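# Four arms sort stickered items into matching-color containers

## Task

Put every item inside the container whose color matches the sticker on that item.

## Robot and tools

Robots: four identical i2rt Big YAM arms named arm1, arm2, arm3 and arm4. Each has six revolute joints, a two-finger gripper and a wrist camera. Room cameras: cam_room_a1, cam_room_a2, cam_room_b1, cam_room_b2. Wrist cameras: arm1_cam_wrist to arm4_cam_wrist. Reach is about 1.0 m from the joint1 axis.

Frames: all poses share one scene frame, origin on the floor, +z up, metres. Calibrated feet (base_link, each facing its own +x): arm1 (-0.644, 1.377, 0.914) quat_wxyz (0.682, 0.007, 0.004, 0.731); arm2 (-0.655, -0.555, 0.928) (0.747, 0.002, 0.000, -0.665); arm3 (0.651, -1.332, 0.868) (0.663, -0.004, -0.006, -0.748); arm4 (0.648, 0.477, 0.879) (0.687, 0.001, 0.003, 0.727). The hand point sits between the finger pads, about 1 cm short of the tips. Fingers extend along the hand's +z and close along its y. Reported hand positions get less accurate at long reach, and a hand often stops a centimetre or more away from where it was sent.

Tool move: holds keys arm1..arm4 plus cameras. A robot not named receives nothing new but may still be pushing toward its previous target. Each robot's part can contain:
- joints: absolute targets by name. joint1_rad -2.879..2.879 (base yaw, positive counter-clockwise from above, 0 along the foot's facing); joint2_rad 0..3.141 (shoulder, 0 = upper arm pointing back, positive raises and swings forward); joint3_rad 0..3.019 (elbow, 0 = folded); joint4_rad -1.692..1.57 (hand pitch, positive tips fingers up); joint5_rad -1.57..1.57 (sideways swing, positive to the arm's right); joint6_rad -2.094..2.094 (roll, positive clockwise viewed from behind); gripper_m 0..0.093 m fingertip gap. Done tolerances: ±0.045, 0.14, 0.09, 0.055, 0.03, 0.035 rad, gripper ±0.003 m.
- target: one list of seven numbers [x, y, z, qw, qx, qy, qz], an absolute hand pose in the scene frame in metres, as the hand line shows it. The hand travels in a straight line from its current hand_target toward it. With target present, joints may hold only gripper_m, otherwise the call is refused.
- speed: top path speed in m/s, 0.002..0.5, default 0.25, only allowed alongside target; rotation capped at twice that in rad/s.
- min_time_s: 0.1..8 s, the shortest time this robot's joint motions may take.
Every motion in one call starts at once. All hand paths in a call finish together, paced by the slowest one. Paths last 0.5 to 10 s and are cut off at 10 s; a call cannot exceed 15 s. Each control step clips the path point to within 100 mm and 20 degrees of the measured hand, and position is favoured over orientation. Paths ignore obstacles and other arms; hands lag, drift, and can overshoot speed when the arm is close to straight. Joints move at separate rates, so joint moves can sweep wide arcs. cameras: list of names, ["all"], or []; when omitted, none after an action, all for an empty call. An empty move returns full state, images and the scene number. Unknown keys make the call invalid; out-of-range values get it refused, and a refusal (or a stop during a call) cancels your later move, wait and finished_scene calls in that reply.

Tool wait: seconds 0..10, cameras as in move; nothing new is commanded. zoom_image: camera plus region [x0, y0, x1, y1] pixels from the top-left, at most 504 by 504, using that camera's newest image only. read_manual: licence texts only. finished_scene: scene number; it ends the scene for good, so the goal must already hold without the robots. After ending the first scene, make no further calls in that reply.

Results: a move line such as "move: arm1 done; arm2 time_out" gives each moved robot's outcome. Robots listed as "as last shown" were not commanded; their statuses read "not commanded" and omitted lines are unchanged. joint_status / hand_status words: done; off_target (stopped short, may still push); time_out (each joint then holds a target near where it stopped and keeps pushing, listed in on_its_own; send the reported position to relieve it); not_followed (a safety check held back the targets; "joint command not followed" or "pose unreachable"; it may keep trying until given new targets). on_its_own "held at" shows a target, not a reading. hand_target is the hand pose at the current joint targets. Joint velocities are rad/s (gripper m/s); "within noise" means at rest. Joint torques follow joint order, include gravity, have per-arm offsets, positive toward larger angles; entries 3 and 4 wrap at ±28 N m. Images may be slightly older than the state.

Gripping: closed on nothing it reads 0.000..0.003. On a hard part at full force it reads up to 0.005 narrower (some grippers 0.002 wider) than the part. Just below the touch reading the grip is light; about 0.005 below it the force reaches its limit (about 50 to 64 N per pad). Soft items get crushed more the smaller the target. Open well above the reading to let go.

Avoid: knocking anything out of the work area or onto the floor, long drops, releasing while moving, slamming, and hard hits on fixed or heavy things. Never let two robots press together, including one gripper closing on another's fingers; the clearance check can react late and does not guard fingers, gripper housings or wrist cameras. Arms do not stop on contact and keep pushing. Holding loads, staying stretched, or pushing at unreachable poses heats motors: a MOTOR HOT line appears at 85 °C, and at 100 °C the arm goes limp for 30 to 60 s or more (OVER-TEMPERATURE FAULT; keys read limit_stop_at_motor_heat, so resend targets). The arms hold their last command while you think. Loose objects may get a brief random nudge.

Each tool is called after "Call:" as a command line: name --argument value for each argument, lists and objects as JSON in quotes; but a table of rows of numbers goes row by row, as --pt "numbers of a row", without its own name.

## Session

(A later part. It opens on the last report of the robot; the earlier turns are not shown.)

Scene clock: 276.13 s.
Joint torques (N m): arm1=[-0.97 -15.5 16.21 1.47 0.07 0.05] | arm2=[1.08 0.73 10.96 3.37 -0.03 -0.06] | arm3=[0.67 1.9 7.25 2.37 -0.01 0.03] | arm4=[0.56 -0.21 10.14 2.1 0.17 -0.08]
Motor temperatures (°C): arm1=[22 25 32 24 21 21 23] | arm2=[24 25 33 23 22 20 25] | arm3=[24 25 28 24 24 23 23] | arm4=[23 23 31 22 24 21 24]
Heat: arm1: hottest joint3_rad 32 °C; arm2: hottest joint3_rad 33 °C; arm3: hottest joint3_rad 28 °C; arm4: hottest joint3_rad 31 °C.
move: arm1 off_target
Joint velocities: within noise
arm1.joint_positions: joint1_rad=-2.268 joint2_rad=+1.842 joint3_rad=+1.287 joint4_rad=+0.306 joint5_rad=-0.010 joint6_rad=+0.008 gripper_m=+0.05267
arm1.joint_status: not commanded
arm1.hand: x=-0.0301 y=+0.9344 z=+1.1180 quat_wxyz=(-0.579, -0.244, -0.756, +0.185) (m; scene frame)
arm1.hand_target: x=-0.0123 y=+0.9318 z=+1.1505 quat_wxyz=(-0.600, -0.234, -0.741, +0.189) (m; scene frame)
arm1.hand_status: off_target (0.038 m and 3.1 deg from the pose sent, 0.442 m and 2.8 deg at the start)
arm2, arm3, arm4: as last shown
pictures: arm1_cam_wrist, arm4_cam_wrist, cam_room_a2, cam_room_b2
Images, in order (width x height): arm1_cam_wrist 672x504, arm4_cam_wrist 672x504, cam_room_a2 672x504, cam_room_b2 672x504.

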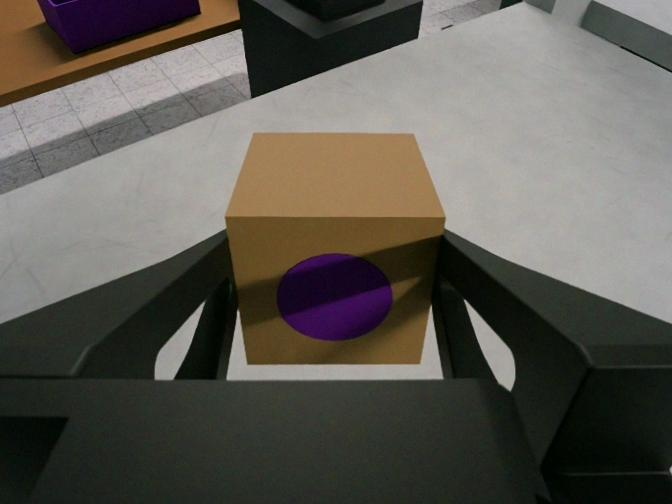

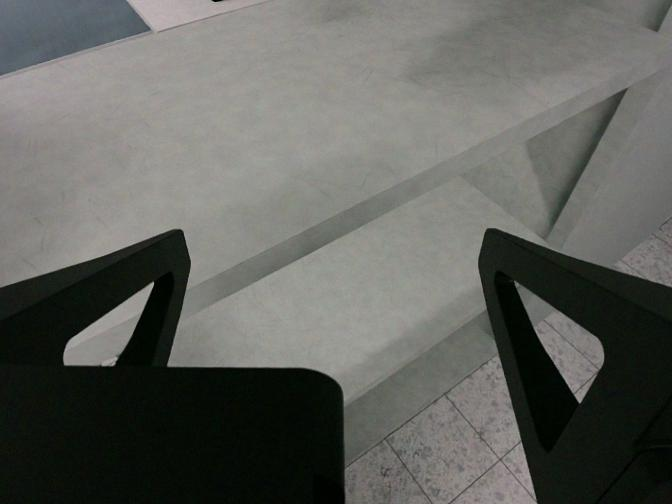

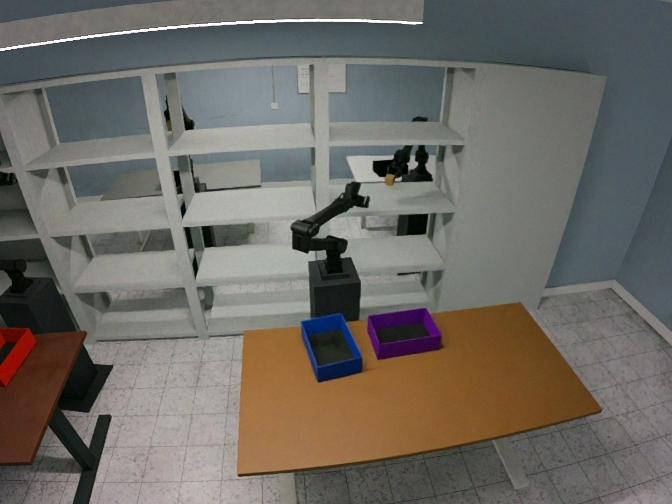

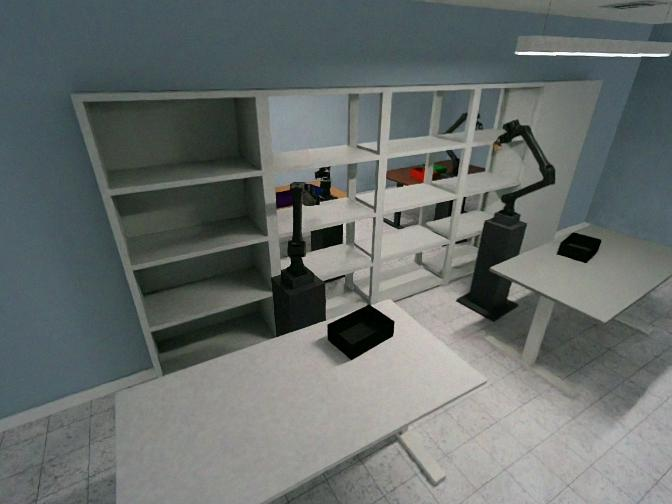

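Call:
move --arm1 '{"target":[0.0,0.93,1.115,0.600,0.234,0.741,-0.189],"speed":0.06}' --cameras '["arm1_cam_wrist","cam_room_a2"]'

Call:
zoom_image --camera "cam_room_a2" --region '[320, 130, 480, 230]'

Scene clock: 281.03 s.
Joint torques (N m): arm1=[-0.85 -16.32 15.24 2.89 0.14 0.02] | arm2=[0.97 0.79 10.97 3.4 -0.04 -0.06] | arm3=[0.62 1.9 7.2 2.36 0 0.02] | arm4=[0.21 -0.5 10.07 2.13 0.17 -0.1]
Motor temperatures (°C): arm1=[22 25 33 24 21 21 23] | arm2=[24 25 33 23 22 20 25] | arm3=[24 25 28 24 24 23 23] | arm4=[23 23 31 22 24 21 24]
Heat: arm1: hottest joint3_rad 33 °C; arm2: hottest joint3_rad 33 °C; arm3: hottest joint3_rad 28 °C; arm4: hottest joint3_rad 31 °C.
move: arm1 off_target
Joint velocities: within noise
arm1.joint_positions: joint1_rad=-2.258 joint2_rad=+1.905 joint3_rad=+1.287 joint4_rad=+0.341 joint5_rad=+0.000 joint6_rad=+0.008 gripper_m=+0.05267
arm1.joint_status: not commanded
arm1.hand: x=-0.0219 y=+0.9357 z=+1.0802 quat_wxyz=(-0.569, -0.245, -0.764, +0.182) (m; scene frame)
arm1.hand_target: x=-0.0027 y=+0.9320 z=+1.1156 quat_wxyz=(-0.600, -0.234, -0.741, +0.189) (m; scene frame)
arm1.hand_status: off_target (0.042 m and 4.7 deg from the pose sent, 0.031 m and 3.1 deg at the start)
arm2, arm3, arm4: as last shown
pictures: arm1_cam_wrist, cam_room_a2
Images, in order (width x height): arm1_cam_wrist 672x504, cam_room_a2 672x504.

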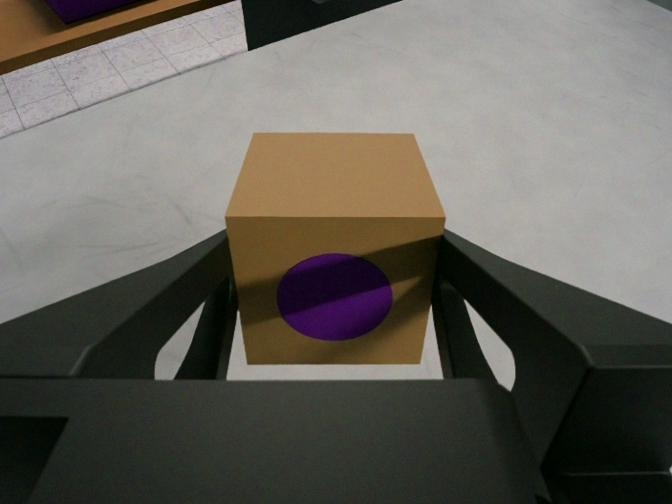

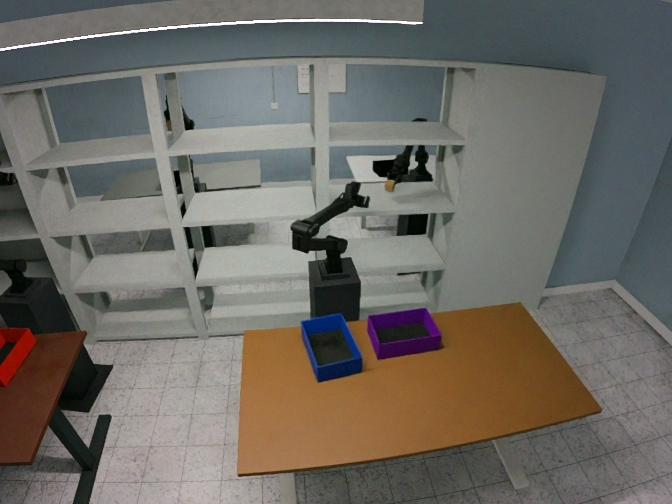

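Scaled by 3.150.

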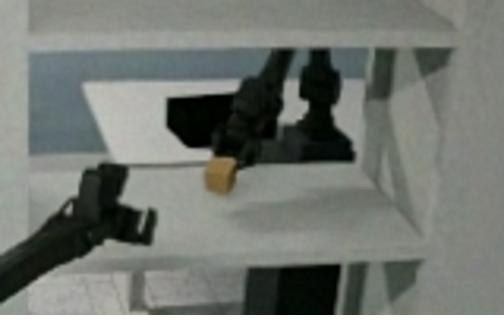

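Call:
move --arm1 '{"target":[0.0,0.93,1.09,0.600,0.234,0.741,-0.189],"speed":0.06}' --cameras '["arm4_cam_wrist","cam_room_a2"]'

Call:
zoom_image --camera "cam_room_a2" --region '[320, 130, 480, 230]'

Scene clock: 287.30 s.
Joint torques (N m): arm1=[-1.03 -15.74 13.72 2.84 0.12 0.03] | arm2=[1.03 0.79 11 3.4 -0.02 -0.07] | arm3=[0.56 1.79 7.23 2.4 0 0.02] | arm4=[0.62 -0.09 10.22 2.11 0.2 -0.05]
Motor temperatures (°C): arm1=[22 25 33 24 21 21 23] | arm2=[24 25 33 23 22 20 25] | arm3=[24 25 28 24 24 23 23] | arm4=[23 23 31 22 24 21 24]
Heat: arm1: hottest joint3_rad 33 °C; arm2: hottest joint3_rad 33 °C; arm3: hottest joint3_rad 28 °C; arm4: hottest joint3_rad 31 °C.
move: arm1 off_target
Joint velocities: within noise
arm1.joint_positions: joint1_rad=-2.258 joint2_rad=+1.945 joint3_rad=+1.287 joint4_rad=+0.396 joint5_rad=+0.000 joint6_rad=+0.008 gripper_m=+0.05267
arm1.joint_status: not commanded
arm1.hand: x=-0.0180 y=+0.9328 z=+1.0631 quat_wxyz=(-0.574, -0.244, -0.760, +0.184) (m; scene frame)
arm1.hand_target: x=-0.0017 y=+0.9312 z=+1.0904 quat_wxyz=(-0.600, -0.234, -0.741, +0.189) (m; scene frame)
arm1.hand_status: off_target (0.032 m and 3.9 deg from the pose sent, 0.025 m and 4.7 deg at the start)
arm2, arm3, arm4: as last shown
pictures: arm4_cam_wrist, cam_room_a2
Images, in order (width x height): arm4_cam_wrist 672x504, cam_room_a2 672x504.

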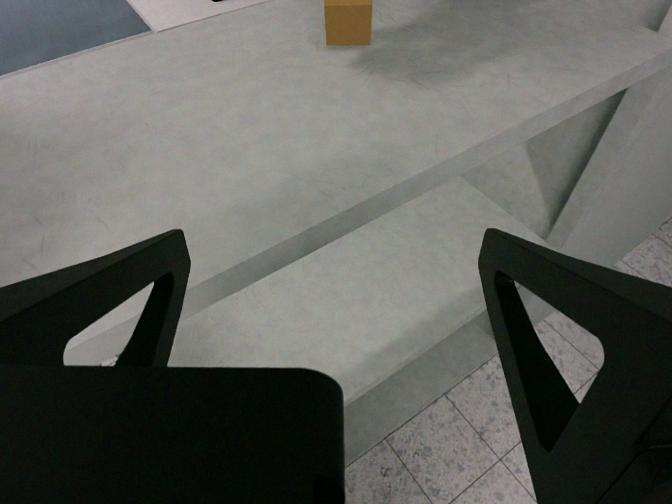

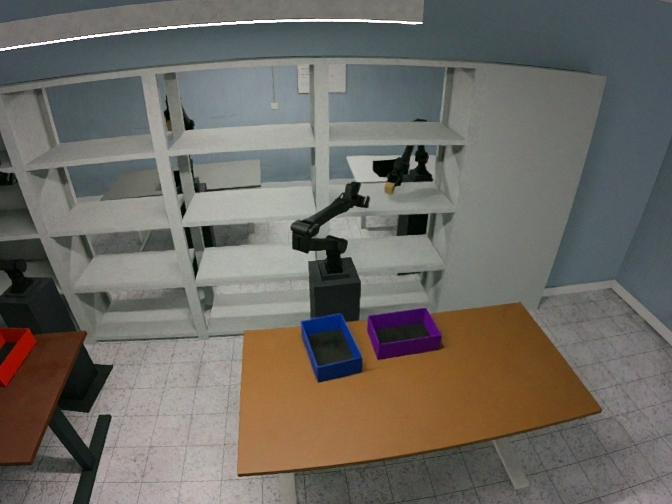

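Scaled by 3.150.

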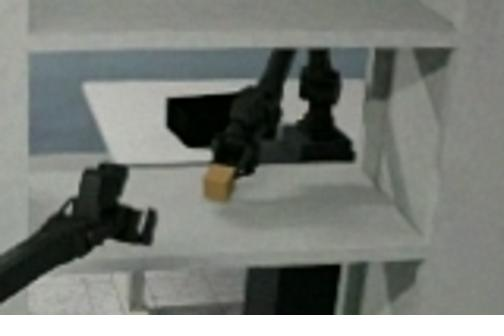

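Call:
move --arm1 '{"target":[0.0,0.93,1.068,0.600,0.234,0.741,-0.189],"speed":0.06}' --cameras '["arm4_cam_wrist","cam_room_a2"]'

Call:
zoom_image --camera "arm4_cam_wrist" --region '[260, 0, 460, 120]'

Scene clock: 291.57 s.
Joint torques (N m): arm1=[-0.44 -17.26 12.49 2.93 0.11 0.05] | arm2=[1.03 0.73 11 3.43 -0.03 -0.07] | arm3=[0.56 1.79 7.21 2.39 0 0.02] | arm4=[0.38 -0.44 10.02 2.19 0.18 -0.07]
Motor temperatures (°C): arm1=[22 25 34 24 21 21 23] | arm2=[24 25 33 23 22 20 25] | arm3=[24 25 28 24 24 23 23] | arm4=[23 23 31 22 24 21 24]
Heat: arm1: hottest joint3_rad 34 °C; arm2: hottest joint3_rad 33 °C; arm3: hottest joint3_rad 28 °C; arm4: hottest joint3_rad 31 °C.
move: arm1 off_target
Joint velocities: arm1=[within noise] | arm2=[within noise] | arm3=[within noise] | arm4=[0.005 -0.005 -0.002 -0.002 -0.051 -0.154 0]
arm1.joint_positions: joint1_rad=-2.258 joint2_rad=+1.981 joint3_rad=+1.287 joint4_rad=+0.442 joint5_rad=+0.000 joint6_rad=+0.008 gripper_m=+0.05267
arm1.joint_status: not commanded
arm1.hand: x=-0.0152 y=+0.9306 z=+1.0476 quat_wxyz=(-0.578, -0.243, -0.757, +0.185) (m; scene frame)
arm1.hand_target: x=-0.0011 y=+0.9308 z=+1.0681 quat_wxyz=(-0.600, -0.234, -0.741, +0.189) (m; scene frame)
arm1.hand_status: off_target (0.025 m and 3.3 deg from the pose sent, 0.019 m and 3.9 deg at the start)
arm2, arm3, arm4: as last shown
pictures: arm4_cam_wrist, cam_room_a2
Images, in order (width x height): arm4_cam_wrist 672x504, cam_room_a2 672x504.

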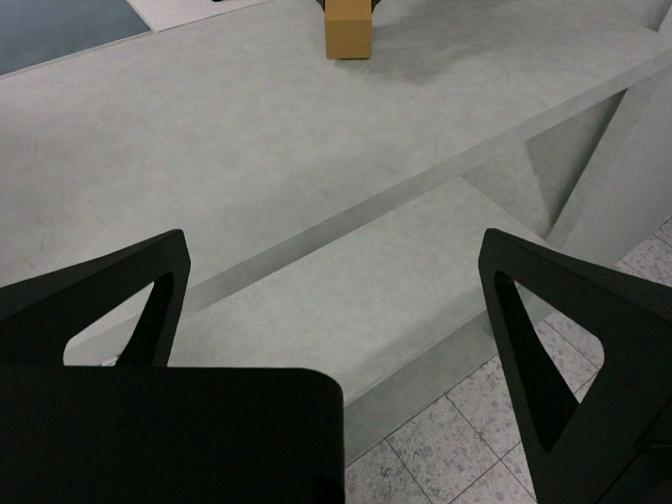

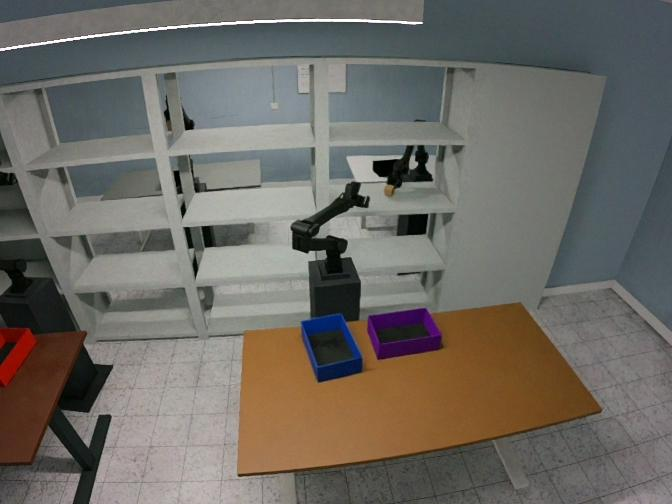

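Scaled by 2.520.

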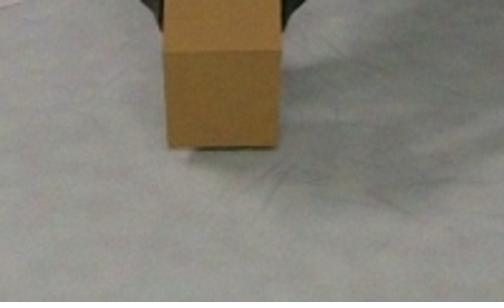

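Call:
move --arm1 '{"target":[0.002,0.93,1.053,0.600,0.234,0.741,-0.189],"speed":0.05}' --cameras '["arm4_cam_wrist"]'

Call:
zoom_image --camera "arm4_cam_wrist" --region '[260, 0, 460, 120]'

Scene clock: 295.73 s.
Joint torques (N m): arm1=[-0.97 -16.21 12.36 2.78 0.1 0.05] | arm2=[1.03 0.62 10.99 3.38 -0.03 -0.06] | arm3=[0.5 1.85 7.25 2.35 0 0.02] | arm4=[0.5 -0.56 10.1 2.25 0.18 -0.1]
Motor temperatures (°C): arm1=[22 26 34 24 21 21 23] | arm2=[24 25 33 23 22 20 25] | arm3=[24 25 28 24 24 23 23] | arm4=[23 22 32 22 24 21 24]
Heat: arm1: hottest joint3_rad 34 °C; arm2: hottest joint3_rad 33 °C; arm3: hottest joint3_rad 28 °C; arm4: hottest joint3_rad 32 °C.
move: arm1 off_target
Joint velocities: within noise
arm1.joint_positions: joint1_rad=-2.256 joint2_rad=+2.000 joint3_rad=+1.287 joint4_rad=+0.476 joint5_rad=+0.002 joint6_rad=+0.008 gripper_m=+0.05267
arm1.joint_status: not commanded
arm1.hand: x=-0.0129 y=+0.9302 z=+1.0410 quat_wxyz=(-0.583, -0.241, -0.753, +0.187) (m; scene frame)
arm1.hand_target: x=+0.0013 y=+0.9308 z=+1.0531 quat_wxyz=(-0.600, -0.234, -0.741, +0.189) (m; scene frame)
arm1.hand_status: off_target (0.019 m and 2.5 deg from the pose sent, 0.018 m and 3.2 deg at the start)
arm2, arm3, arm4: as last shown
pictures: arm4_cam_wrist
Images, in order (width x height): arm4_cam_wrist 672x504.

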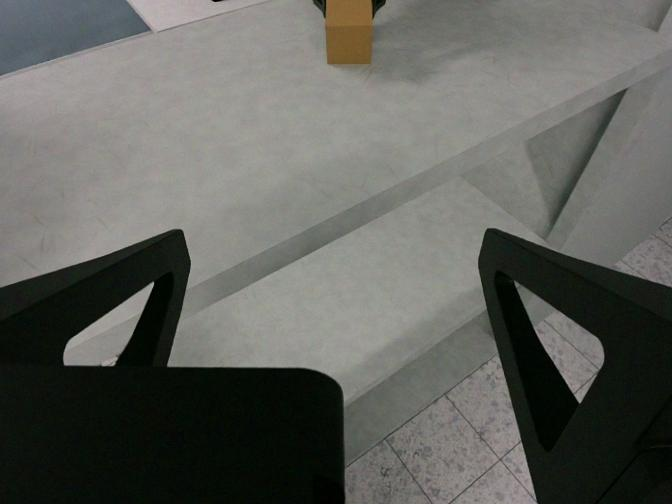

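Scaled by 2.520.

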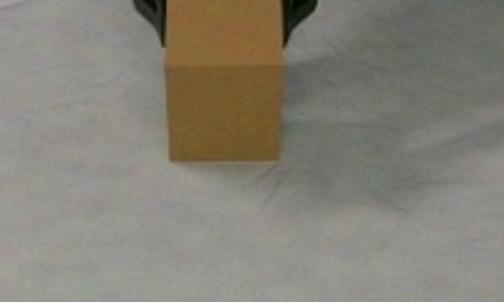

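Call:
move --arm1 '{"joints":{"gripper_m":0.09}}' --cameras '["arm4_cam_wrist"]'

Call:
zoom_image --camera "arm4_cam_wrist" --region '[260, 0, 460, 120]'

Call:
move --arm1 '{"target":[-0.37,1.18,1.17,0.600,0.234,0.741,-0.189],"speed":0.25}' --cameras '["arm4_cam_wrist","arm1_cam_wrist"]'

Scene clock: 301.27 s.
Joint torques (N m): arm1=[-0.97 -16.44 12.18 2.8 0.09 0.04] | arm2=[1.14 0.73 11.02 3.38 -0.03 -0.08] | arm3=[0.56 1.85 7.21 2.33 -0.01 0.02] | arm4=[0.21 -0.44 10.18 2.11 0.18 -0.1]
Motor temperatures (°C): arm1=[22 26 34 24 21 21 23] | arm2=[24 25 33 23 22 20 25] | arm3=[24 25 28 24 24 23 23] | arm4=[23 22 32 22 24 21 24]
Heat: arm1: hottest joint3_rad 34 °C; arm2: hottest joint3_rad 33 °C; arm3: hottest joint3_rad 28 °C; arm4: hottest joint3_rad 32 °C.
move: arm1 done
Joint velocities: within noise
arm1.joint_positions: joint1_rad=-2.256 joint2_rad=+2.000 joint3_rad=+1.287 joint4_rad=+0.476 joint5_rad=+0.003 joint6_rad=+0.008 gripper_m=+0.08996
arm1.joint_status: all done
arm1.hand: x=-0.0129 y=+0.9302 z=+1.0410 quat_wxyz=(-0.583, -0.242, -0.753, +0.187) (m; scene frame)
arm1.hand_target: x=+0.0012 y=+0.9307 z=+1.0531 quat_wxyz=(-0.600, -0.234, -0.741, +0.189) (m; scene frame)
arm1.hand_status: not commanded
arm2.joint_positions: joint1_rad=+1.452 joint2_rad=+0.646 joint3_rad=+1.414 joint4_rad=-1.322 joint5_rad=-0.002 joint6_rad=+0.014 gripper_m=+0.04417
arm2.joint_status: not commanded
arm2.hand: x=-0.4102 y=-0.5576 z=+1.4763 quat_wxyz=(-0.488, -0.007, -0.873, -0.005) (m; scene frame)
arm2.hand_target: x=-0.4077 y=-0.5566 z=+1.4877 quat_wxyz=(-0.502, +0.001, -0.865, -0.003) (m; scene frame)
arm2.hand_status: not commanded
arm3.joint_positions: joint1_rad=-1.440 joint2_rad=+0.644 joint3_rad=+1.434 joint4_rad=-1.318 joint5_rad=-0.014 joint6_rad=-0.007 gripper_m=+0.09398
arm3.joint_status: not commanded
arm3.hand: x=+0.4074 y=-1.3282 z=+1.4259 quat_wxyz=(-0.013, -0.867, -0.007, +0.498) (m; scene frame)
arm3.hand_target: x=+0.4022 y=-1.3258 z=+1.4264 quat_wxyz=(-0.012, -0.865, +0.000, +0.501) (m; scene frame)
arm3.hand_status: not commanded
arm4: as last shown
pictures: arm4_cam_wrist
Images, in order (width x height): arm4_cam_wrist 672x504.

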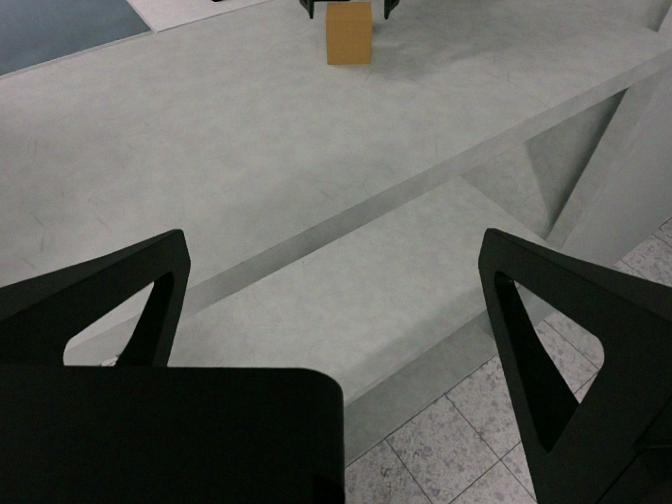

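Scaled by 2.520.

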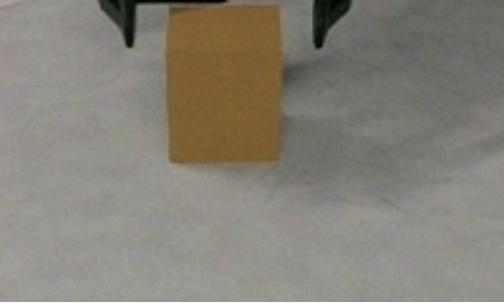

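Scene clock: 303.83 s.
Joint torques (N m): arm1=[-2.9 2.9 12.53 1.32 -0.09 -0.04] | arm2=[1.14 0.79 10.99 3.41 -0.03 -0.07] | arm3=[0.5 1.79 7.23 2.36 -0.01 0] | arm4=[0.5 -0.5 10.1 2.09 0.15 -0.11]
Motor temperatures (°C): arm1=[22 26 34 24 21 21 23] | arm2=[24 25 33 23 22 20 25] | arm3=[24 25 28 24 24 23 23] | arm4=[23 22 32 22 24 21 24]
Heat: arm1: hottest joint3_rad 34 °C; arm2: hottest joint3_rad 33 °C; arm3: hottest joint3_rad 28 °C; arm4: hottest joint3_rad 32 °C.
move: arm1 done
Joint velocities: within noise
arm1.joint_positions: joint1_rad=-2.277 joint2_rad=+0.445 joint3_rad=+0.320 joint4_rad=-0.056 joint5_rad=-0.036 joint6_rad=+0.008 gripper_m=+0.08996
arm1.joint_status: not commanded
arm1.hand: x=-0.3692 y=+1.1835 z=+1.1718 quat_wxyz=(-0.607, -0.232, -0.737, +0.186) (m; scene frame)
arm1.hand_target: x=-0.3701 y=+1.1801 z=+1.1699 quat_wxyz=(-0.600, -0.234, -0.741, +0.189) (m; scene frame)
arm1.hand_status: done (0.004 m and 1.0 deg from the pose sent, 0.454 m and 2.5 deg at the start)
arm2, arm3, arm4: as last shown
pictures: arm1_cam_wrist, arm4_cam_wrist
Images, in order (width x height): arm1_cam_wrist 672x504, arm4_cam_wrist 672x504.

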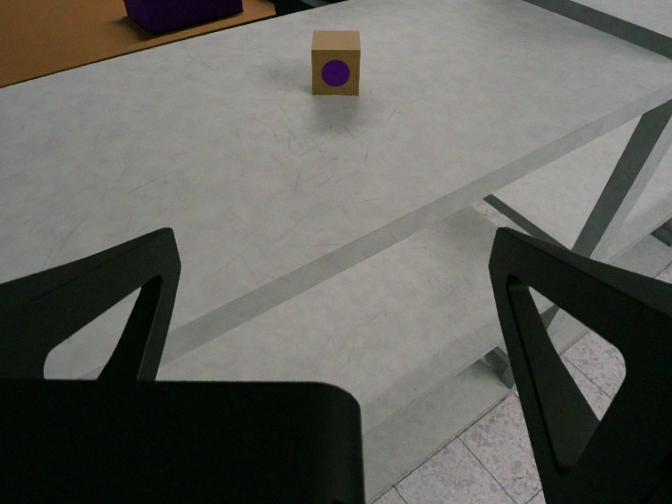

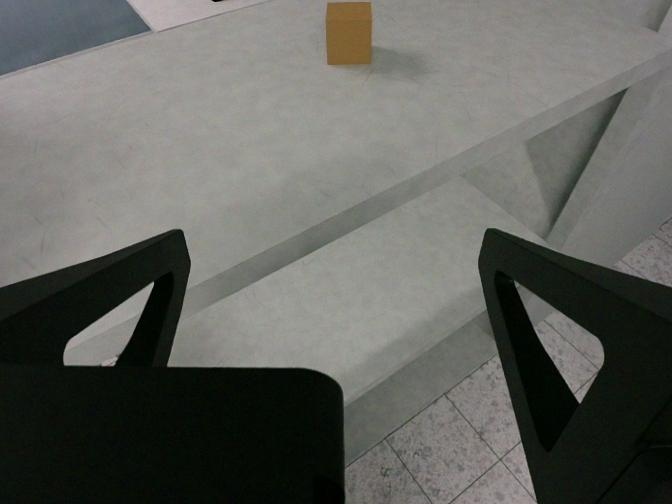

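Call:
move --arm4 '{"target":[0.14,0.85,1.10,0.189,-0.741,0.234,0.600]}' --cameras '["arm4_cam_wrist","arm1_cam_wrist"]'

Scene clock: 312.90 s.
Joint torques (N m): arm1=[-2.49 2.9 12.46 1.42 -0.05 -0.04] | arm2=[1.03 0.85 10.97 3.43 -0.03 -0.07] | arm3=[0.62 1.9 7.21 2.37 0 0.03] | arm4=[0.32 -13.22 10.86 2 0.17 -0.08]
Motor temperatures (°C): arm1=[22 25 34 24 21 21 23] | arm2=[24 25 33 23 22 20 25] | arm3=[24 25 27 24 24 23 23] | arm4=[23 22 33 22 24 21 24]
Heat: arm1: hottest joint3_rad 34 °C; arm2: hottest joint3_rad 33 °C; arm3: hottest joint3_rad 27 °C; arm4: hottest joint3_rad 33 °C.
move: arm4 off_target
Joint velocities: within noise
arm1, arm2, arm3: as last shown
arm4.joint_positions: joint1_rad=+0.885 joint2_rad=+1.551 joint3_rad=+0.849 joint4_rad=+0.440 joint5_rad=-0.025 joint6_rad=+0.004 gripper_m=+0.09399
arm4.joint_status: not commanded
arm4.hand: x=+0.1504 y=+0.8358 z=+1.0799 quat_wxyz=(-0.176, +0.755, -0.241, -0.584) (m; scene frame)
arm4.hand_target: x=+0.1413 y=+0.8491 z=+1.1002 quat_wxyz=(-0.189, +0.741, -0.234, -0.600) (m; scene frame)
arm4.hand_status: off_target (0.027 m and 3.0 deg from the pose sent, 0.295 m and 1.6 deg at the start)
pictures: arm1_cam_wrist, arm4_cam_wrist
Images, in order (width x height): arm1_cam_wrist 672x504, arm4_cam_wrist 672x504.

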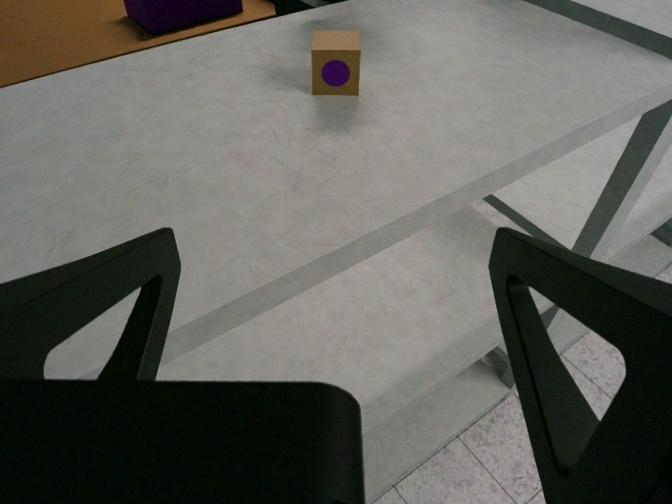

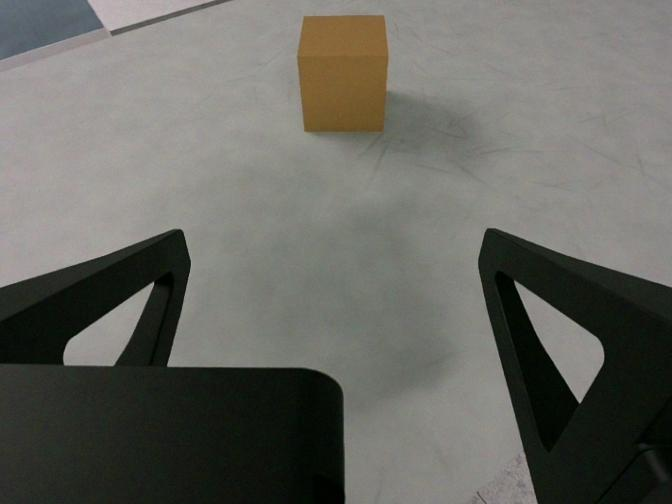

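Call:
move --arm4 '{"target":[0.13,0.852,1.063,0.189,-0.741,0.234,0.600],"speed":0.1}'

Call:
move --arm4 '{"target":[-0.01,0.95,1.065,0.189,-0.741,0.234,0.600],"speed":0.15}' --cameras '["arm4_cam_wrist","arm1_cam_wrist"]'

Scene clock: 317.87 s.
Joint torques (N m): arm1=[-2.43 3.25 12.62 1.59 -0.04 -0.04] | arm2=[1.03 0.85 10.95 3.4 -0.04 -0.07] | arm3=[0.62 1.73 7.19 2.36 0 0.02] | arm4=[1.08 -13.74 9.8 2.13 0.2 -0.06]
Motor temperatures (°C): arm1=[22 25 33 23 21 21 22] | arm2=[24 25 33 23 22 20 25] | arm3=[24 25 27 24 24 23 23] | arm4=[23 23 34 22 24 21 24]
Heat: arm1: hottest joint3_rad 33 °C; arm2: hottest joint3_rad 33 °C; arm3: hottest joint3_rad 27 °C; arm4: hottest joint3_rad 34 °C.
move: arm4 off_target
Joint velocities: within noise
arm1, arm2, arm3: as last shown
arm4.joint_positions: joint1_rad=+0.885 joint2_rad=+1.642 joint3_rad=+0.849 joint4_rad=+0.542 joint5_rad=-0.019 joint6_rad=+0.004 gripper_m=+0.09399
arm4.joint_status: not commanded
arm4.hand: x=+0.1417 y=+0.8433 z=+1.0498 quat_wxyz=(-0.180, +0.752, -0.242, -0.587) (m; scene frame)
arm4.hand_target: x=+0.1308 y=+0.8514 z=+1.0631 quat_wxyz=(-0.189, +0.741, -0.234, -0.600) (m; scene frame)
arm4.hand_status: off_target (0.020 m and 2.4 deg from the pose sent, 0.031 m and 3.0 deg at the start)
pictures: none

Scene clock: 319.63 s.
Joint torques (N m): arm1=[-2.37 3.31 12.55 1.44 -0.06 -0.06] | arm2=[1.08 0.67 10.97 3.38 -0.03 -0.07] | arm3=[0.62 1.96 7.23 2.35 0 0.01] | arm4=[1.08 -19.9 11.69 0.95 0.19 -0.04]
Motor temperatures (°C): arm1=[22 25 33 23 21 21 22] | arm2=[24 25 33 23 22 20 25] | arm3=[24 25 27 24 24 23 23] | arm4=[23 23 34 22 24 21 24]
Heat: arm1: hottest joint3_rad 33 °C; arm2: hottest joint3_rad 33 °C; arm3: hottest joint3_rad 27 °C; arm4: hottest joint3_rad 34 °C.
move: arm4 off_target
Joint velocities: within noise
arm1, arm2, arm3: as last shown
arm4.joint_positions: joint1_rad=+0.885 joint2_rad=+1.982 joint3_rad=+1.393 joint4_rad=+0.374 joint5_rad=-0.015 joint6_rad=+0.004 gripper_m=+0.09399
arm4.joint_status: not commanded
arm4.hand: x=+0.0043 y=+0.9443 z=+1.0657 quat_wxyz=(-0.186, +0.741, -0.239, -0.600) (m; scene frame)
arm4.hand_target: x=-0.0092 y=+0.9493 z=+1.0652 quat_wxyz=(-0.189, +0.741, -0.234, -0.600) (m; scene frame)
arm4.hand_status: off_target (0.015 m and 0.7 deg from the pose sent, 0.186 m and 2.4 deg at the start)
pictures: arm1_cam_wrist, arm4_cam_wrist
Images, in order (width x height): arm1_cam_wrist 672x504, arm4_cam_wrist 672x504.

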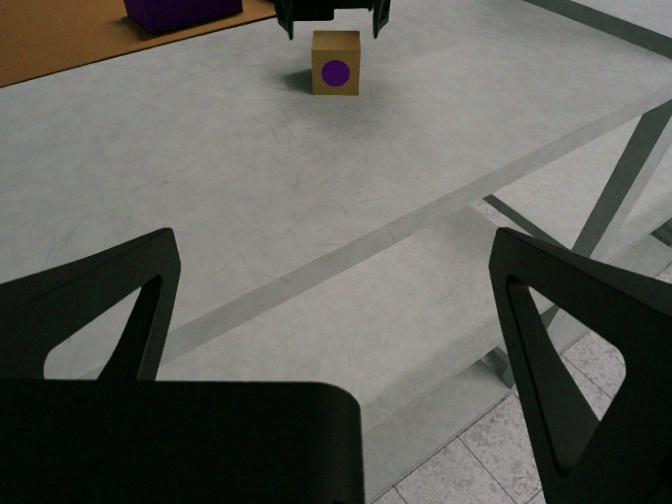

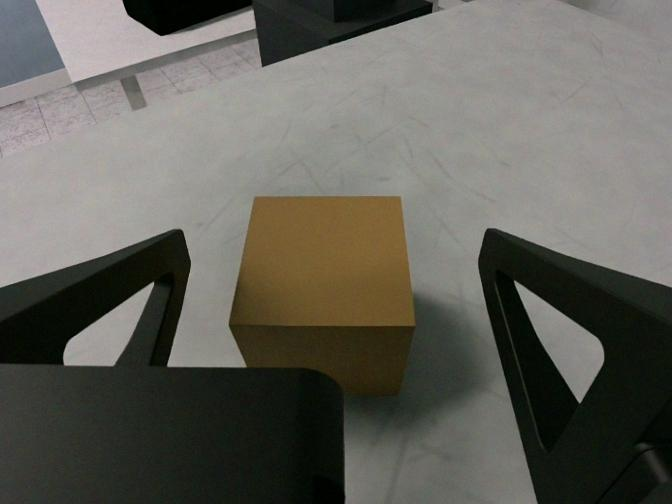

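Call:
move --arm4 '{"target":[-0.01,0.942,1.045,0.189,-0.741,0.234,0.600],"speed":0.06}'

Call:
move --arm4 '{"joints":{"gripper_m":0.03}}' --cameras '["arm4_cam_wrist"]'

Call:
move --arm4 '{"target":[-0.01,0.942,1.085,0.189,-0.741,0.234,0.600],"speed":0.1}'

Call:
move --arm4 '{"target":[0.37,0.68,1.18,0.189,-0.741,0.234,0.600],"speed":0.3}' --cameras '["arm4_cam_wrist"]'

Scene clock: 326.87 s.
Joint torques (N m): arm1=[-2.43 3.19 12.52 1.51 -0.07 -0.06] | arm2=[1.03 0.85 10.99 3.38 -0.03 -0.07] | arm3=[0.67 1.9 7.21 2.3 0 0.02] | arm4=[1.79 -19.96 9.8 2.24 0.19 -0.05]
Motor temperatures (°C): arm1=[22 25 33 23 21 21 22] | arm2=[24 25 33 23 22 20 25] | arm3=[24 25 27 24 24 23 23] | arm4=[23 23 36 22 24 21 24]
Heat: arm1: hottest joint3_rad 33 °C; arm2: hottest joint3_rad 33 °C; arm3: hottest joint3_rad 27 °C; arm4: hottest joint3_rad 36 °C.
move: arm4 off_target
Joint velocities: within noise
arm1, arm2, arm3: as last shown
arm4.joint_positions: joint1_rad=+0.893 joint2_rad=+2.001 joint3_rad=+1.393 joint4_rad=+0.389 joint5_rad=-0.005 joint6_rad=+0.004 gripper_m=+0.09399
arm4.joint_status: not commanded
arm4.hand: x=+0.0001 y=+0.9415 z=+1.0551 quat_wxyz=(-0.187, +0.742, -0.240, -0.598) (m; scene frame)
arm4.hand_target: x=-0.0095 y=+0.9415 z=+1.0451 quat_wxyz=(-0.189, +0.741, -0.234, -0.600) (m; scene frame)
arm4.hand_status: off_target (0.014 m and 0.7 deg from the pose sent, 0.025 m and 0.7 deg at the start)
pictures: none

Scene clock: 327.50 s.
Joint torques (N m): arm1=[-3.25 3.31 12.46 1.44 -0.06 -0.06] | arm2=[0.97 0.73 10.96 3.41 -0.03 -0.07] | arm3=[0.56 1.61 7.24 2.4 0 0.02] | arm4=[1.49 -19.49 9.68 2.21 0.18 -0.05]
Motor temperatures (°C): arm1=[22 25 33 23 21 21 22] | arm2=[24 25 33 23 22 20 25] | arm3=[24 25 27 24 24 23 23] | arm4=[23 23 36 22 24 21 24]
Heat: arm1: hottest joint3_rad 33 °C; arm2: hottest joint3_rad 33 °C; arm3: hottest joint3_rad 27 °C; arm4: hottest joint3_rad 36 °C.
move: arm4 off_target
Joint velocities: within noise
arm1, arm2, arm3: as last shown
arm4.joint_positions: joint1_rad=+0.893 joint2_rad=+2.001 joint3_rad=+1.393 joint4_rad=+0.390 joint5_rad=-0.004 joint6_rad=+0.004 gripper_m=+0.05327
arm4.joint_status: gripper_m off_target (ended at +0.05330, target +0.03000)
arm4.hand: x=+0.0001 y=+0.9417 z=+1.0552 quat_wxyz=(-0.187, +0.741, -0.240, -0.598) (m; scene frame)
arm4.hand_target: x=-0.0095 y=+0.9415 z=+1.0452 quat_wxyz=(-0.189, +0.741, -0.234, -0.600) (m; scene frame)
arm4.hand_status: not commanded
pictures: arm4_cam_wrist
Images, in order (width x height): arm4_cam_wrist 672x504.

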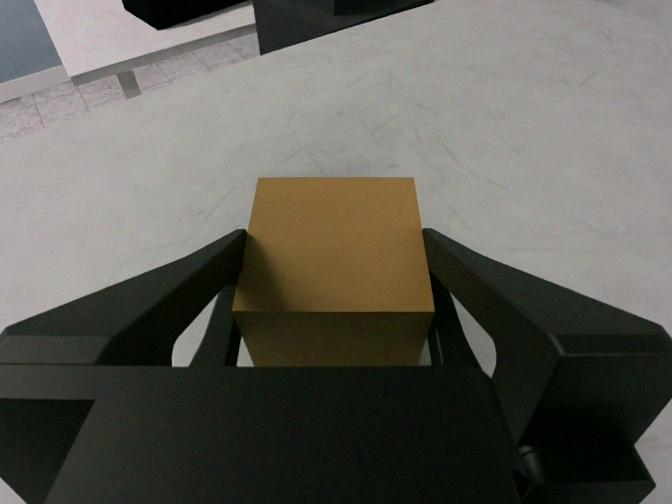

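Scene clock: 328.47 s.
Joint torques (N m): arm1=[-2.55 3.19 12.57 1.44 -0.04 -0.05] | arm2=[1.03 0.79 10.97 3.43 -0.04 -0.06] | arm3=[0.5 1.9 7.24 2.37 -0.02 0.02] | arm4=[1.79 -24.23 11.32 0.81 0.18 -0.06]
Motor temperatures (°C): arm1=[22 25 33 23 21 21 22] | arm2=[24 25 33 23 22 20 25] | arm3=[24 25 27 24 24 23 23] | arm4=[23 24 36 22 24 21 25]
Heat: arm1: hottest joint3_rad 33 °C; arm2: hottest joint3_rad 33 °C; arm3: hottest joint3_rad 27 °C; arm4: hottest joint3_rad 36 °C.
move: arm4 off_target
Joint velocities: within noise
arm1, arm2, arm3: as last shown
arm4.joint_positions: joint1_rad=+0.893 joint2_rad=+1.988 joint3_rad=+1.397 joint4_rad=+0.342 joint5_rad=-0.004 joint6_rad=+0.004 gripper_m=+0.05327
arm4.joint_status: not commanded
arm4.hand: x=+0.0021 y=+0.9403 z=+1.0556 quat_wxyz=(-0.183, +0.751, -0.243, -0.587) (m; scene frame)
arm4.hand_target: x=-0.0088 y=+0.9410 z=+1.0852 quat_wxyz=(-0.189, +0.741, -0.234, -0.600) (m; scene frame)
arm4.hand_status: off_target (0.032 m and 2.3 deg from the pose sent, 0.032 m and 0.8 deg at the start)
pictures: none

Scene clock: 330.77 s.
Joint torques (N m): arm1=[-3.31 3.02 12.53 1.52 -0.04 -0.04] | arm2=[1.14 0.85 10.97 3.38 -0.03 -0.08] | arm3=[0.44 1.85 7.2 2.35 0 0.02] | arm4=[-0.15 0.03 9.96 1.28 -0.04 -0.08]
Motor temperatures (°C): arm1=[22 25 33 23 21 21 22] | arm2=[24 25 33 23 22 20 25] | arm3=[24 25 27 24 24 23 23] | arm4=[23 24 36 22 24 21 25]
Heat: arm1: hottest joint3_rad 33 °C; arm2: hottest joint3_rad 33 °C; arm3: hottest joint3_rad 27 °C; arm4: hottest joint3_rad 36 °C.
move: arm4 done
Joint velocities: within noise
arm1: as last shown
arm2.joint_positions: joint1_rad=+1.452 joint2_rad=+0.646 joint3_rad=+1.414 joint4_rad=-1.322 joint5_rad=-0.002 joint6_rad=+0.014 gripper_m=+0.04417
arm2.joint_status: not commanded
arm2.hand: x=-0.4102 y=-0.5576 z=+1.4763 quat_wxyz=(-0.488, -0.007, -0.873, -0.005) (m; scene frame)
arm2.hand_target: x=-0.4077 y=-0.5566 z=+1.4877 quat_wxyz=(-0.502, +0.001, -0.865, -0.003) (m; scene frame)
arm2.hand_status: not commanded
arm3.joint_positions: joint1_rad=-1.440 joint2_rad=+0.644 joint3_rad=+1.434 joint4_rad=-1.318 joint5_rad=-0.014 joint6_rad=-0.007 gripper_m=+0.09398
arm3.joint_status: not commanded
arm3.hand: x=+0.4074 y=-1.3282 z=+1.4259 quat_wxyz=(-0.013, -0.867, -0.007, +0.498) (m; scene frame)
arm3.hand_target: x=+0.4022 y=-1.3258 z=+1.4264 quat_wxyz=(-0.012, -0.865, +0.000, +0.501) (m; scene frame)
arm3.hand_status: not commanded
arm4.joint_positions: joint1_rad=+0.888 joint2_rad=+0.485 joint3_rad=+0.446 joint4_rad=-0.158 joint5_rad=-0.019 joint6_rad=+0.003 gripper_m=+0.05327
arm4.joint_status: not commanded
arm4.hand: x=+0.3693 y=+0.6773 z=+1.1835 quat_wxyz=(-0.186, +0.736, -0.235, -0.607) (m; scene frame)
arm4.hand_target: x=+0.3701 y=+0.6800 z=+1.1800 quat_wxyz=(-0.189, +0.741, -0.234, -0.600) (m; scene frame)
arm4.hand_status: done (0.004 m and 1.1 deg from the pose sent, 0.468 m and 2.2 deg at the start)
pictures: arm4_cam_wrist
Images, in order (width x height): arm4_cam_wrist 672x504.

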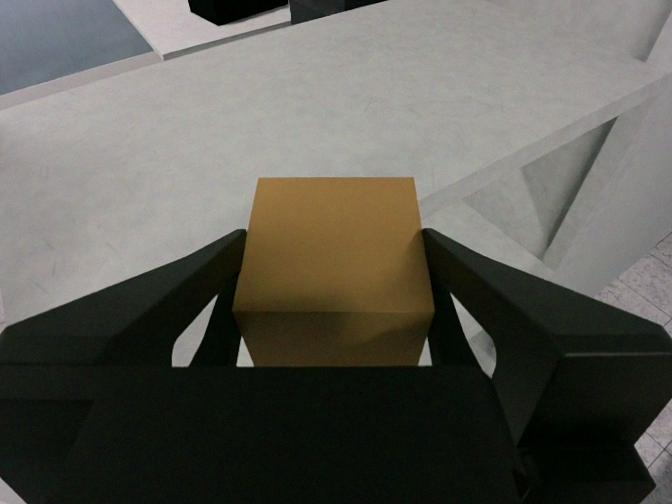

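Call:
move --arm4 '{"joints":{"joint1_rad":-1.1,"joint2_rad":0.65,"joint3_rad":1.43,"joint4_rad":-1.45,"joint5_rad":0},"min_time_s":3}' --arm2 '{"target":[-0.38,-0.339,1.18,0.594,-0.254,0.734,0.206]}'

Call:
move --arm4 '{"target":[1.10,0.745,0.98,0,-0.259,0.966,0]}' --arm2 '{"target":[-0.01,-0.04,1.16,0.594,-0.254,0.734,0.206]}' --cameras '["arm4_cam_wrist","arm2_cam_wrist","cam_room_a2"]'

Scene clock: 348.63 s.
Joint torques (N m): arm1=[-2.26 3.78 12.53 1.57 -0.03 -0.09] | arm2=[1.14 -1.85 12.11 3.6 -0.15 -0.07] | arm3=[0.5 2.02 7.21 2.35 0 0.02] | arm4=[0.56 2.32 10.7 0.84 0.16 -0.07]
Motor temperatures (°C): arm1=[22 25 34 23 21 21 22] | arm2=[24 25 33 23 22 20 25] | arm3=[24 25 27 24 24 23 23] | arm4=[23 23 36 22 24 21 25]
Heat: arm1: hottest joint3_rad 34 °C; arm2: hottest joint3_rad 33 °C; arm3: hottest joint3_rad 27 °C; arm4: hottest joint3_rad 36 °C.
move: arm2 done; arm4 done
Joint velocities: within noise
arm1.joint_positions: joint1_rad=-2.277 joint2_rad=+0.445 joint3_rad=+0.320 joint4_rad=-0.056 joint5_rad=-0.036 joint6_rad=+0.008 gripper_m=+0.08996
arm1.joint_status: not commanded
arm1.hand: x=-0.3692 y=+1.1835 z=+1.1718 quat_wxyz=(-0.607, -0.232, -0.737, +0.186) (m; scene frame)
arm1.hand_target: x=-0.3701 y=+1.1801 z=+1.1699 quat_wxyz=(-0.600, -0.234, -0.741, +0.189) (m; scene frame)
arm1.hand_status: not commanded
arm2.joint_positions: joint1_rad=+2.118 joint2_rad=+0.557 joint3_rad=+0.337 joint4_rad=-0.015 joint5_rad=+0.007 joint6_rad=+0.014 gripper_m=+0.04417
arm2.joint_status: not commanded
arm2.hand: x=-0.3788 y=-0.3414 z=+1.1766 quat_wxyz=(-0.586, +0.248, -0.744, -0.205) (m; scene frame)
arm2.hand_target: x=-0.3801 y=-0.3390 z=+1.1799 quat_wxyz=(-0.594, +0.254, -0.735, -0.206) (m; scene frame)
arm2.hand_status: done (0.004 m and 1.6 deg from the pose sent, 0.369 m and 43.0 deg at the start)
arm3: as last shown
arm4.joint_positions: joint1_rad=-1.096 joint2_rad=+0.640 joint3_rad=+1.386 joint4_rad=-1.441 joint5_rad=-0.002 joint6_rad=+0.003 gripper_m=+0.05328
arm4.joint_status: all done
arm4.hand: x=+0.8485 y=+0.5956 z=+1.3894 quat_wxyz=(-0.406, +0.238, -0.875, -0.112) (m; scene frame)
arm4.hand_target: x=+0.8471 y=+0.5932 z=+1.4063 quat_wxyz=(-0.418, +0.239, -0.869, -0.111) (m; scene frame)
arm4.hand_status: not commanded
pictures: none

Scene clock: 351.40 s.
Joint torques (N m): arm1=[-2.61 3.19 12.48 1.52 -0.04 -0.03] | arm2=[1.49 -20.66 16.85 2.15 0.14 -0.06] | arm3=[0.5 1.9 7.21 2.33 -0.01 0.03] | arm4=[0.91 -18.2 11.11 -0.36 0.02 0.09]
Motor temperatures (°C): arm1=[22 25 34 23 21 21 22] | arm2=[24 25 33 23 22 20 25] | arm3=[24 25 27 24 24 23 23] | arm4=[23 23 36 22 24 21 26]
Heat: arm1: hottest joint3_rad 34 °C; arm2: hottest joint3_rad 33 °C; arm3: hottest joint3_rad 27 °C; arm4: hottest joint3_rad 36 °C.
move: arm2 off_target; arm4 off_target
Joint velocities: within noise
arm1, arm3: as last shown
arm2.joint_positions: joint1_rad=+2.121 joint2_rad=+1.963 joint3_rad=+1.474 joint4_rad=+0.252 joint5_rad=+0.007 joint6_rad=+0.014 gripper_m=+0.04417
arm2.joint_status: not commanded
arm2.hand: x=-0.0201 y=-0.0573 z=+1.1479 quat_wxyz=(-0.585, +0.249, -0.744, -0.205) (m; scene frame)
arm2.hand_target: x=-0.0117 y=-0.0412 z=+1.1603 quat_wxyz=(-0.595, +0.254, -0.734, -0.206) (m; scene frame)
arm2.hand_status: off_target (0.023 m and 1.6 deg from the pose sent, 0.477 m and 1.6 deg at the start)
arm4.joint_positions: joint1_rad=-1.096 joint2_rad=+1.775 joint3_rad=+1.364 joint4_rad=-1.191 joint5_rad=+0.002 joint6_rad=+0.003 gripper_m=+0.05328
arm4.joint_status: not commanded
arm4.hand: x=+1.0862 y=+0.7342 z=+0.9635 quat_wxyz=(+0.017, +0.261, -0.965, +0.006) (m; scene frame)
arm4.hand_target: x=+1.0993 y=+0.7446 z=+0.9802 quat_wxyz=(+0.000, +0.259, -0.966, +0.000) (m; scene frame)
arm4.hand_status: off_target (0.024 m and 2.1 deg from the pose sent, 0.503 m and 49.8 deg at the start)
pictures: arm2_cam_wrist, arm4_cam_wrist, cam_room_a2
Images, in order (width x height): arm2_cam_wrist 672x504, arm4_cam_wrist 672x504, cam_room_a2 672x504.

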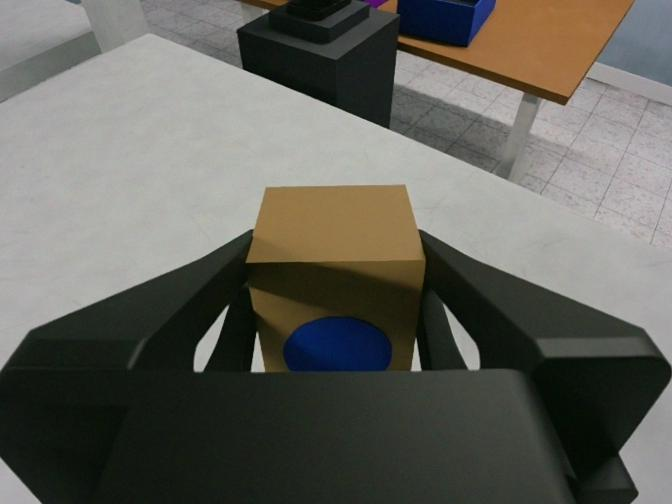

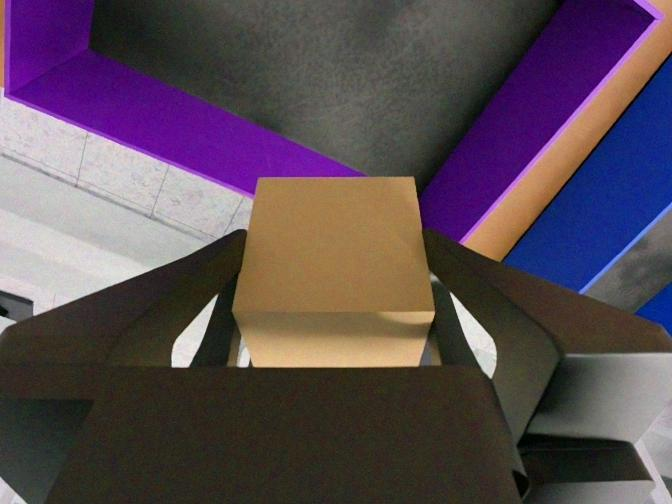

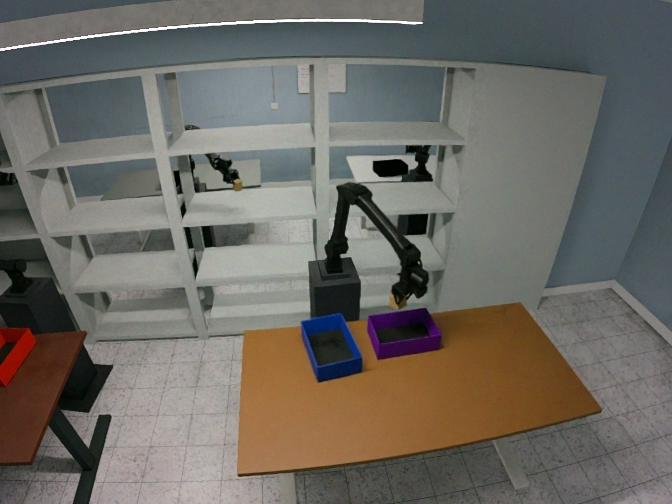

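Call:
move --arm4 '{"target":[1.14,0.79,0.92,0,-0.259,0.966,0]}' --arm2 '{"target":[0.0,-0.035,1.10,0.594,-0.254,0.734,0.206],"speed":0.1}' --cameras '["arm4_cam_wrist","arm2_cam_wrist","cam_room_a2"]'

Call:
zoom_image --camera "cam_room_a2" --region '[180, 140, 300, 230]'

Scene clock: 364.00 s.
Joint torques (N m): arm1=[-2.55 3.49 12.42 1.35 -0.02 -0.04] | arm2=[1.14 -21.71 15.57 3.58 -0.01 -0.07] | arm3=[0.67 1.85 7.24 2.39 0 0.02] | arm4=[0.79 -19.55 10.82 0.29 0.01 0.18]
Motor temperatures (°C): arm1=[21 25 34 23 21 21 22] | arm2=[24 25 34 23 22 20 25] | arm3=[24 25 27 24 24 23 23] | arm4=[23 24 38 22 24 21 26]
Heat: arm1: hottest joint3_rad 34 °C; arm2: hottest joint3_rad 34 °C; arm3: hottest joint3_rad 27 °C; arm4: hottest joint3_rad 38 °C.
move: arm2 off_target; arm4 off_target
Joint velocities: within noise
arm1, arm3: as last shown
arm2.joint_positions: joint1_rad=+2.121 joint2_rad=+2.066 joint3_rad=+1.474 joint4_rad=+0.325 joint5_rad=+0.007 joint6_rad=+0.014 gripper_m=+0.04417
arm2.joint_status: not commanded
arm2.hand: x=-0.0120 y=-0.0508 z=+1.0840 quat_wxyz=(-0.574, +0.252, -0.753, -0.201) (m; scene frame)
arm2.hand_target: x=-0.0019 y=-0.0363 z=+1.1003 quat_wxyz=(-0.594, +0.254, -0.735, -0.206) (m; scene frame)
arm2.hand_status: off_target (0.025 m and 3.2 deg from the pose sent, 0.056 m and 1.7 deg at the start)
arm4.joint_positions: joint1_rad=-1.066 joint2_rad=+1.959 joint3_rad=+1.496 joint4_rad=-1.141 joint5_rad=+0.002 joint6_rad=+0.028 gripper_m=+0.05328
arm4.joint_status: not commanded
arm4.hand: x=+1.1238 y=+0.7757 z=+0.9128 quat_wxyz=(+0.018, +0.263, -0.965, +0.007) (m; scene frame)
arm4.hand_target: x=+1.1392 y=+0.7896 z=+0.9204 quat_wxyz=(+0.000, +0.259, -0.966, +0.000) (m; scene frame)
arm4.hand_status: off_target (0.023 m and 2.3 deg from the pose sent, 0.089 m and 2.1 deg at the start)
pictures: arm2_cam_wrist, arm4_cam_wrist, cam_room_a2
Images, in order (width x height): arm2_cam_wrist 672x504, arm4_cam_wrist 672x504, cam_room_a2 672x504.

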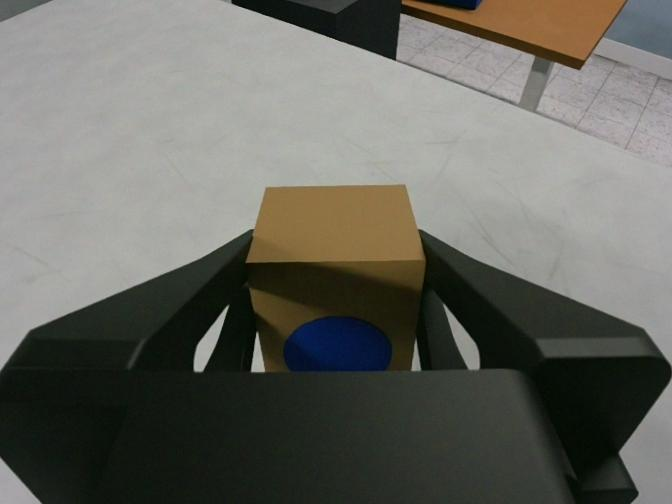

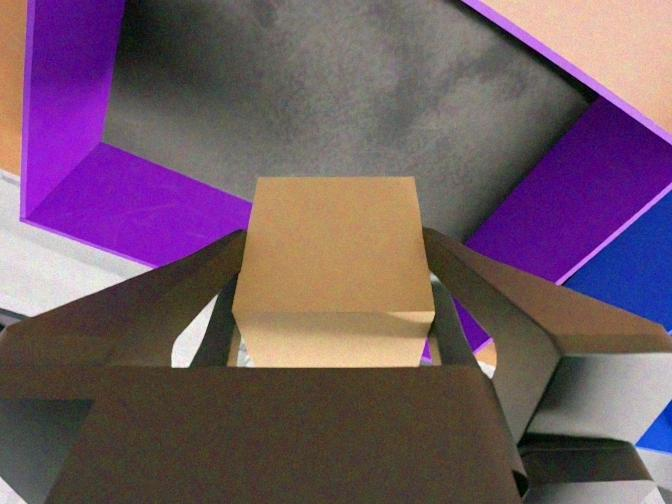

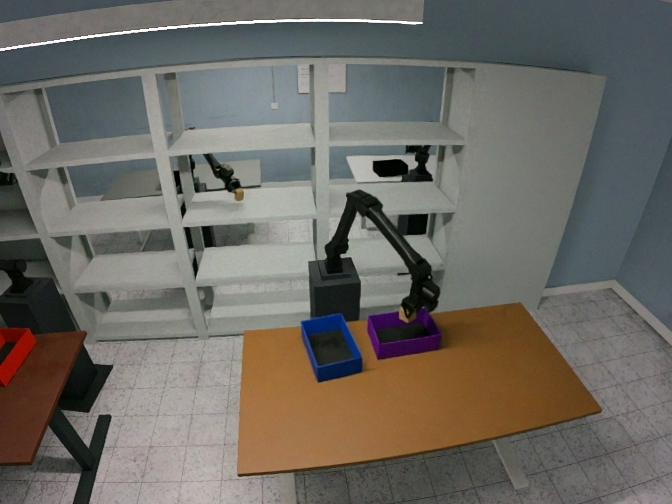

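Scaled by 4.200.

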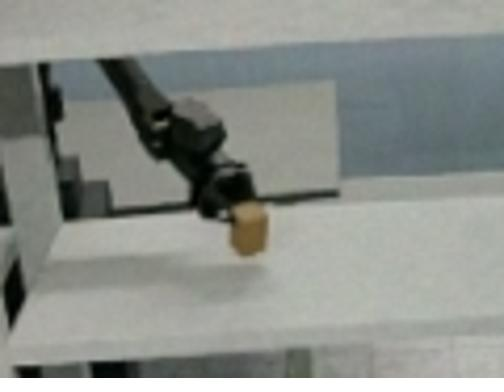

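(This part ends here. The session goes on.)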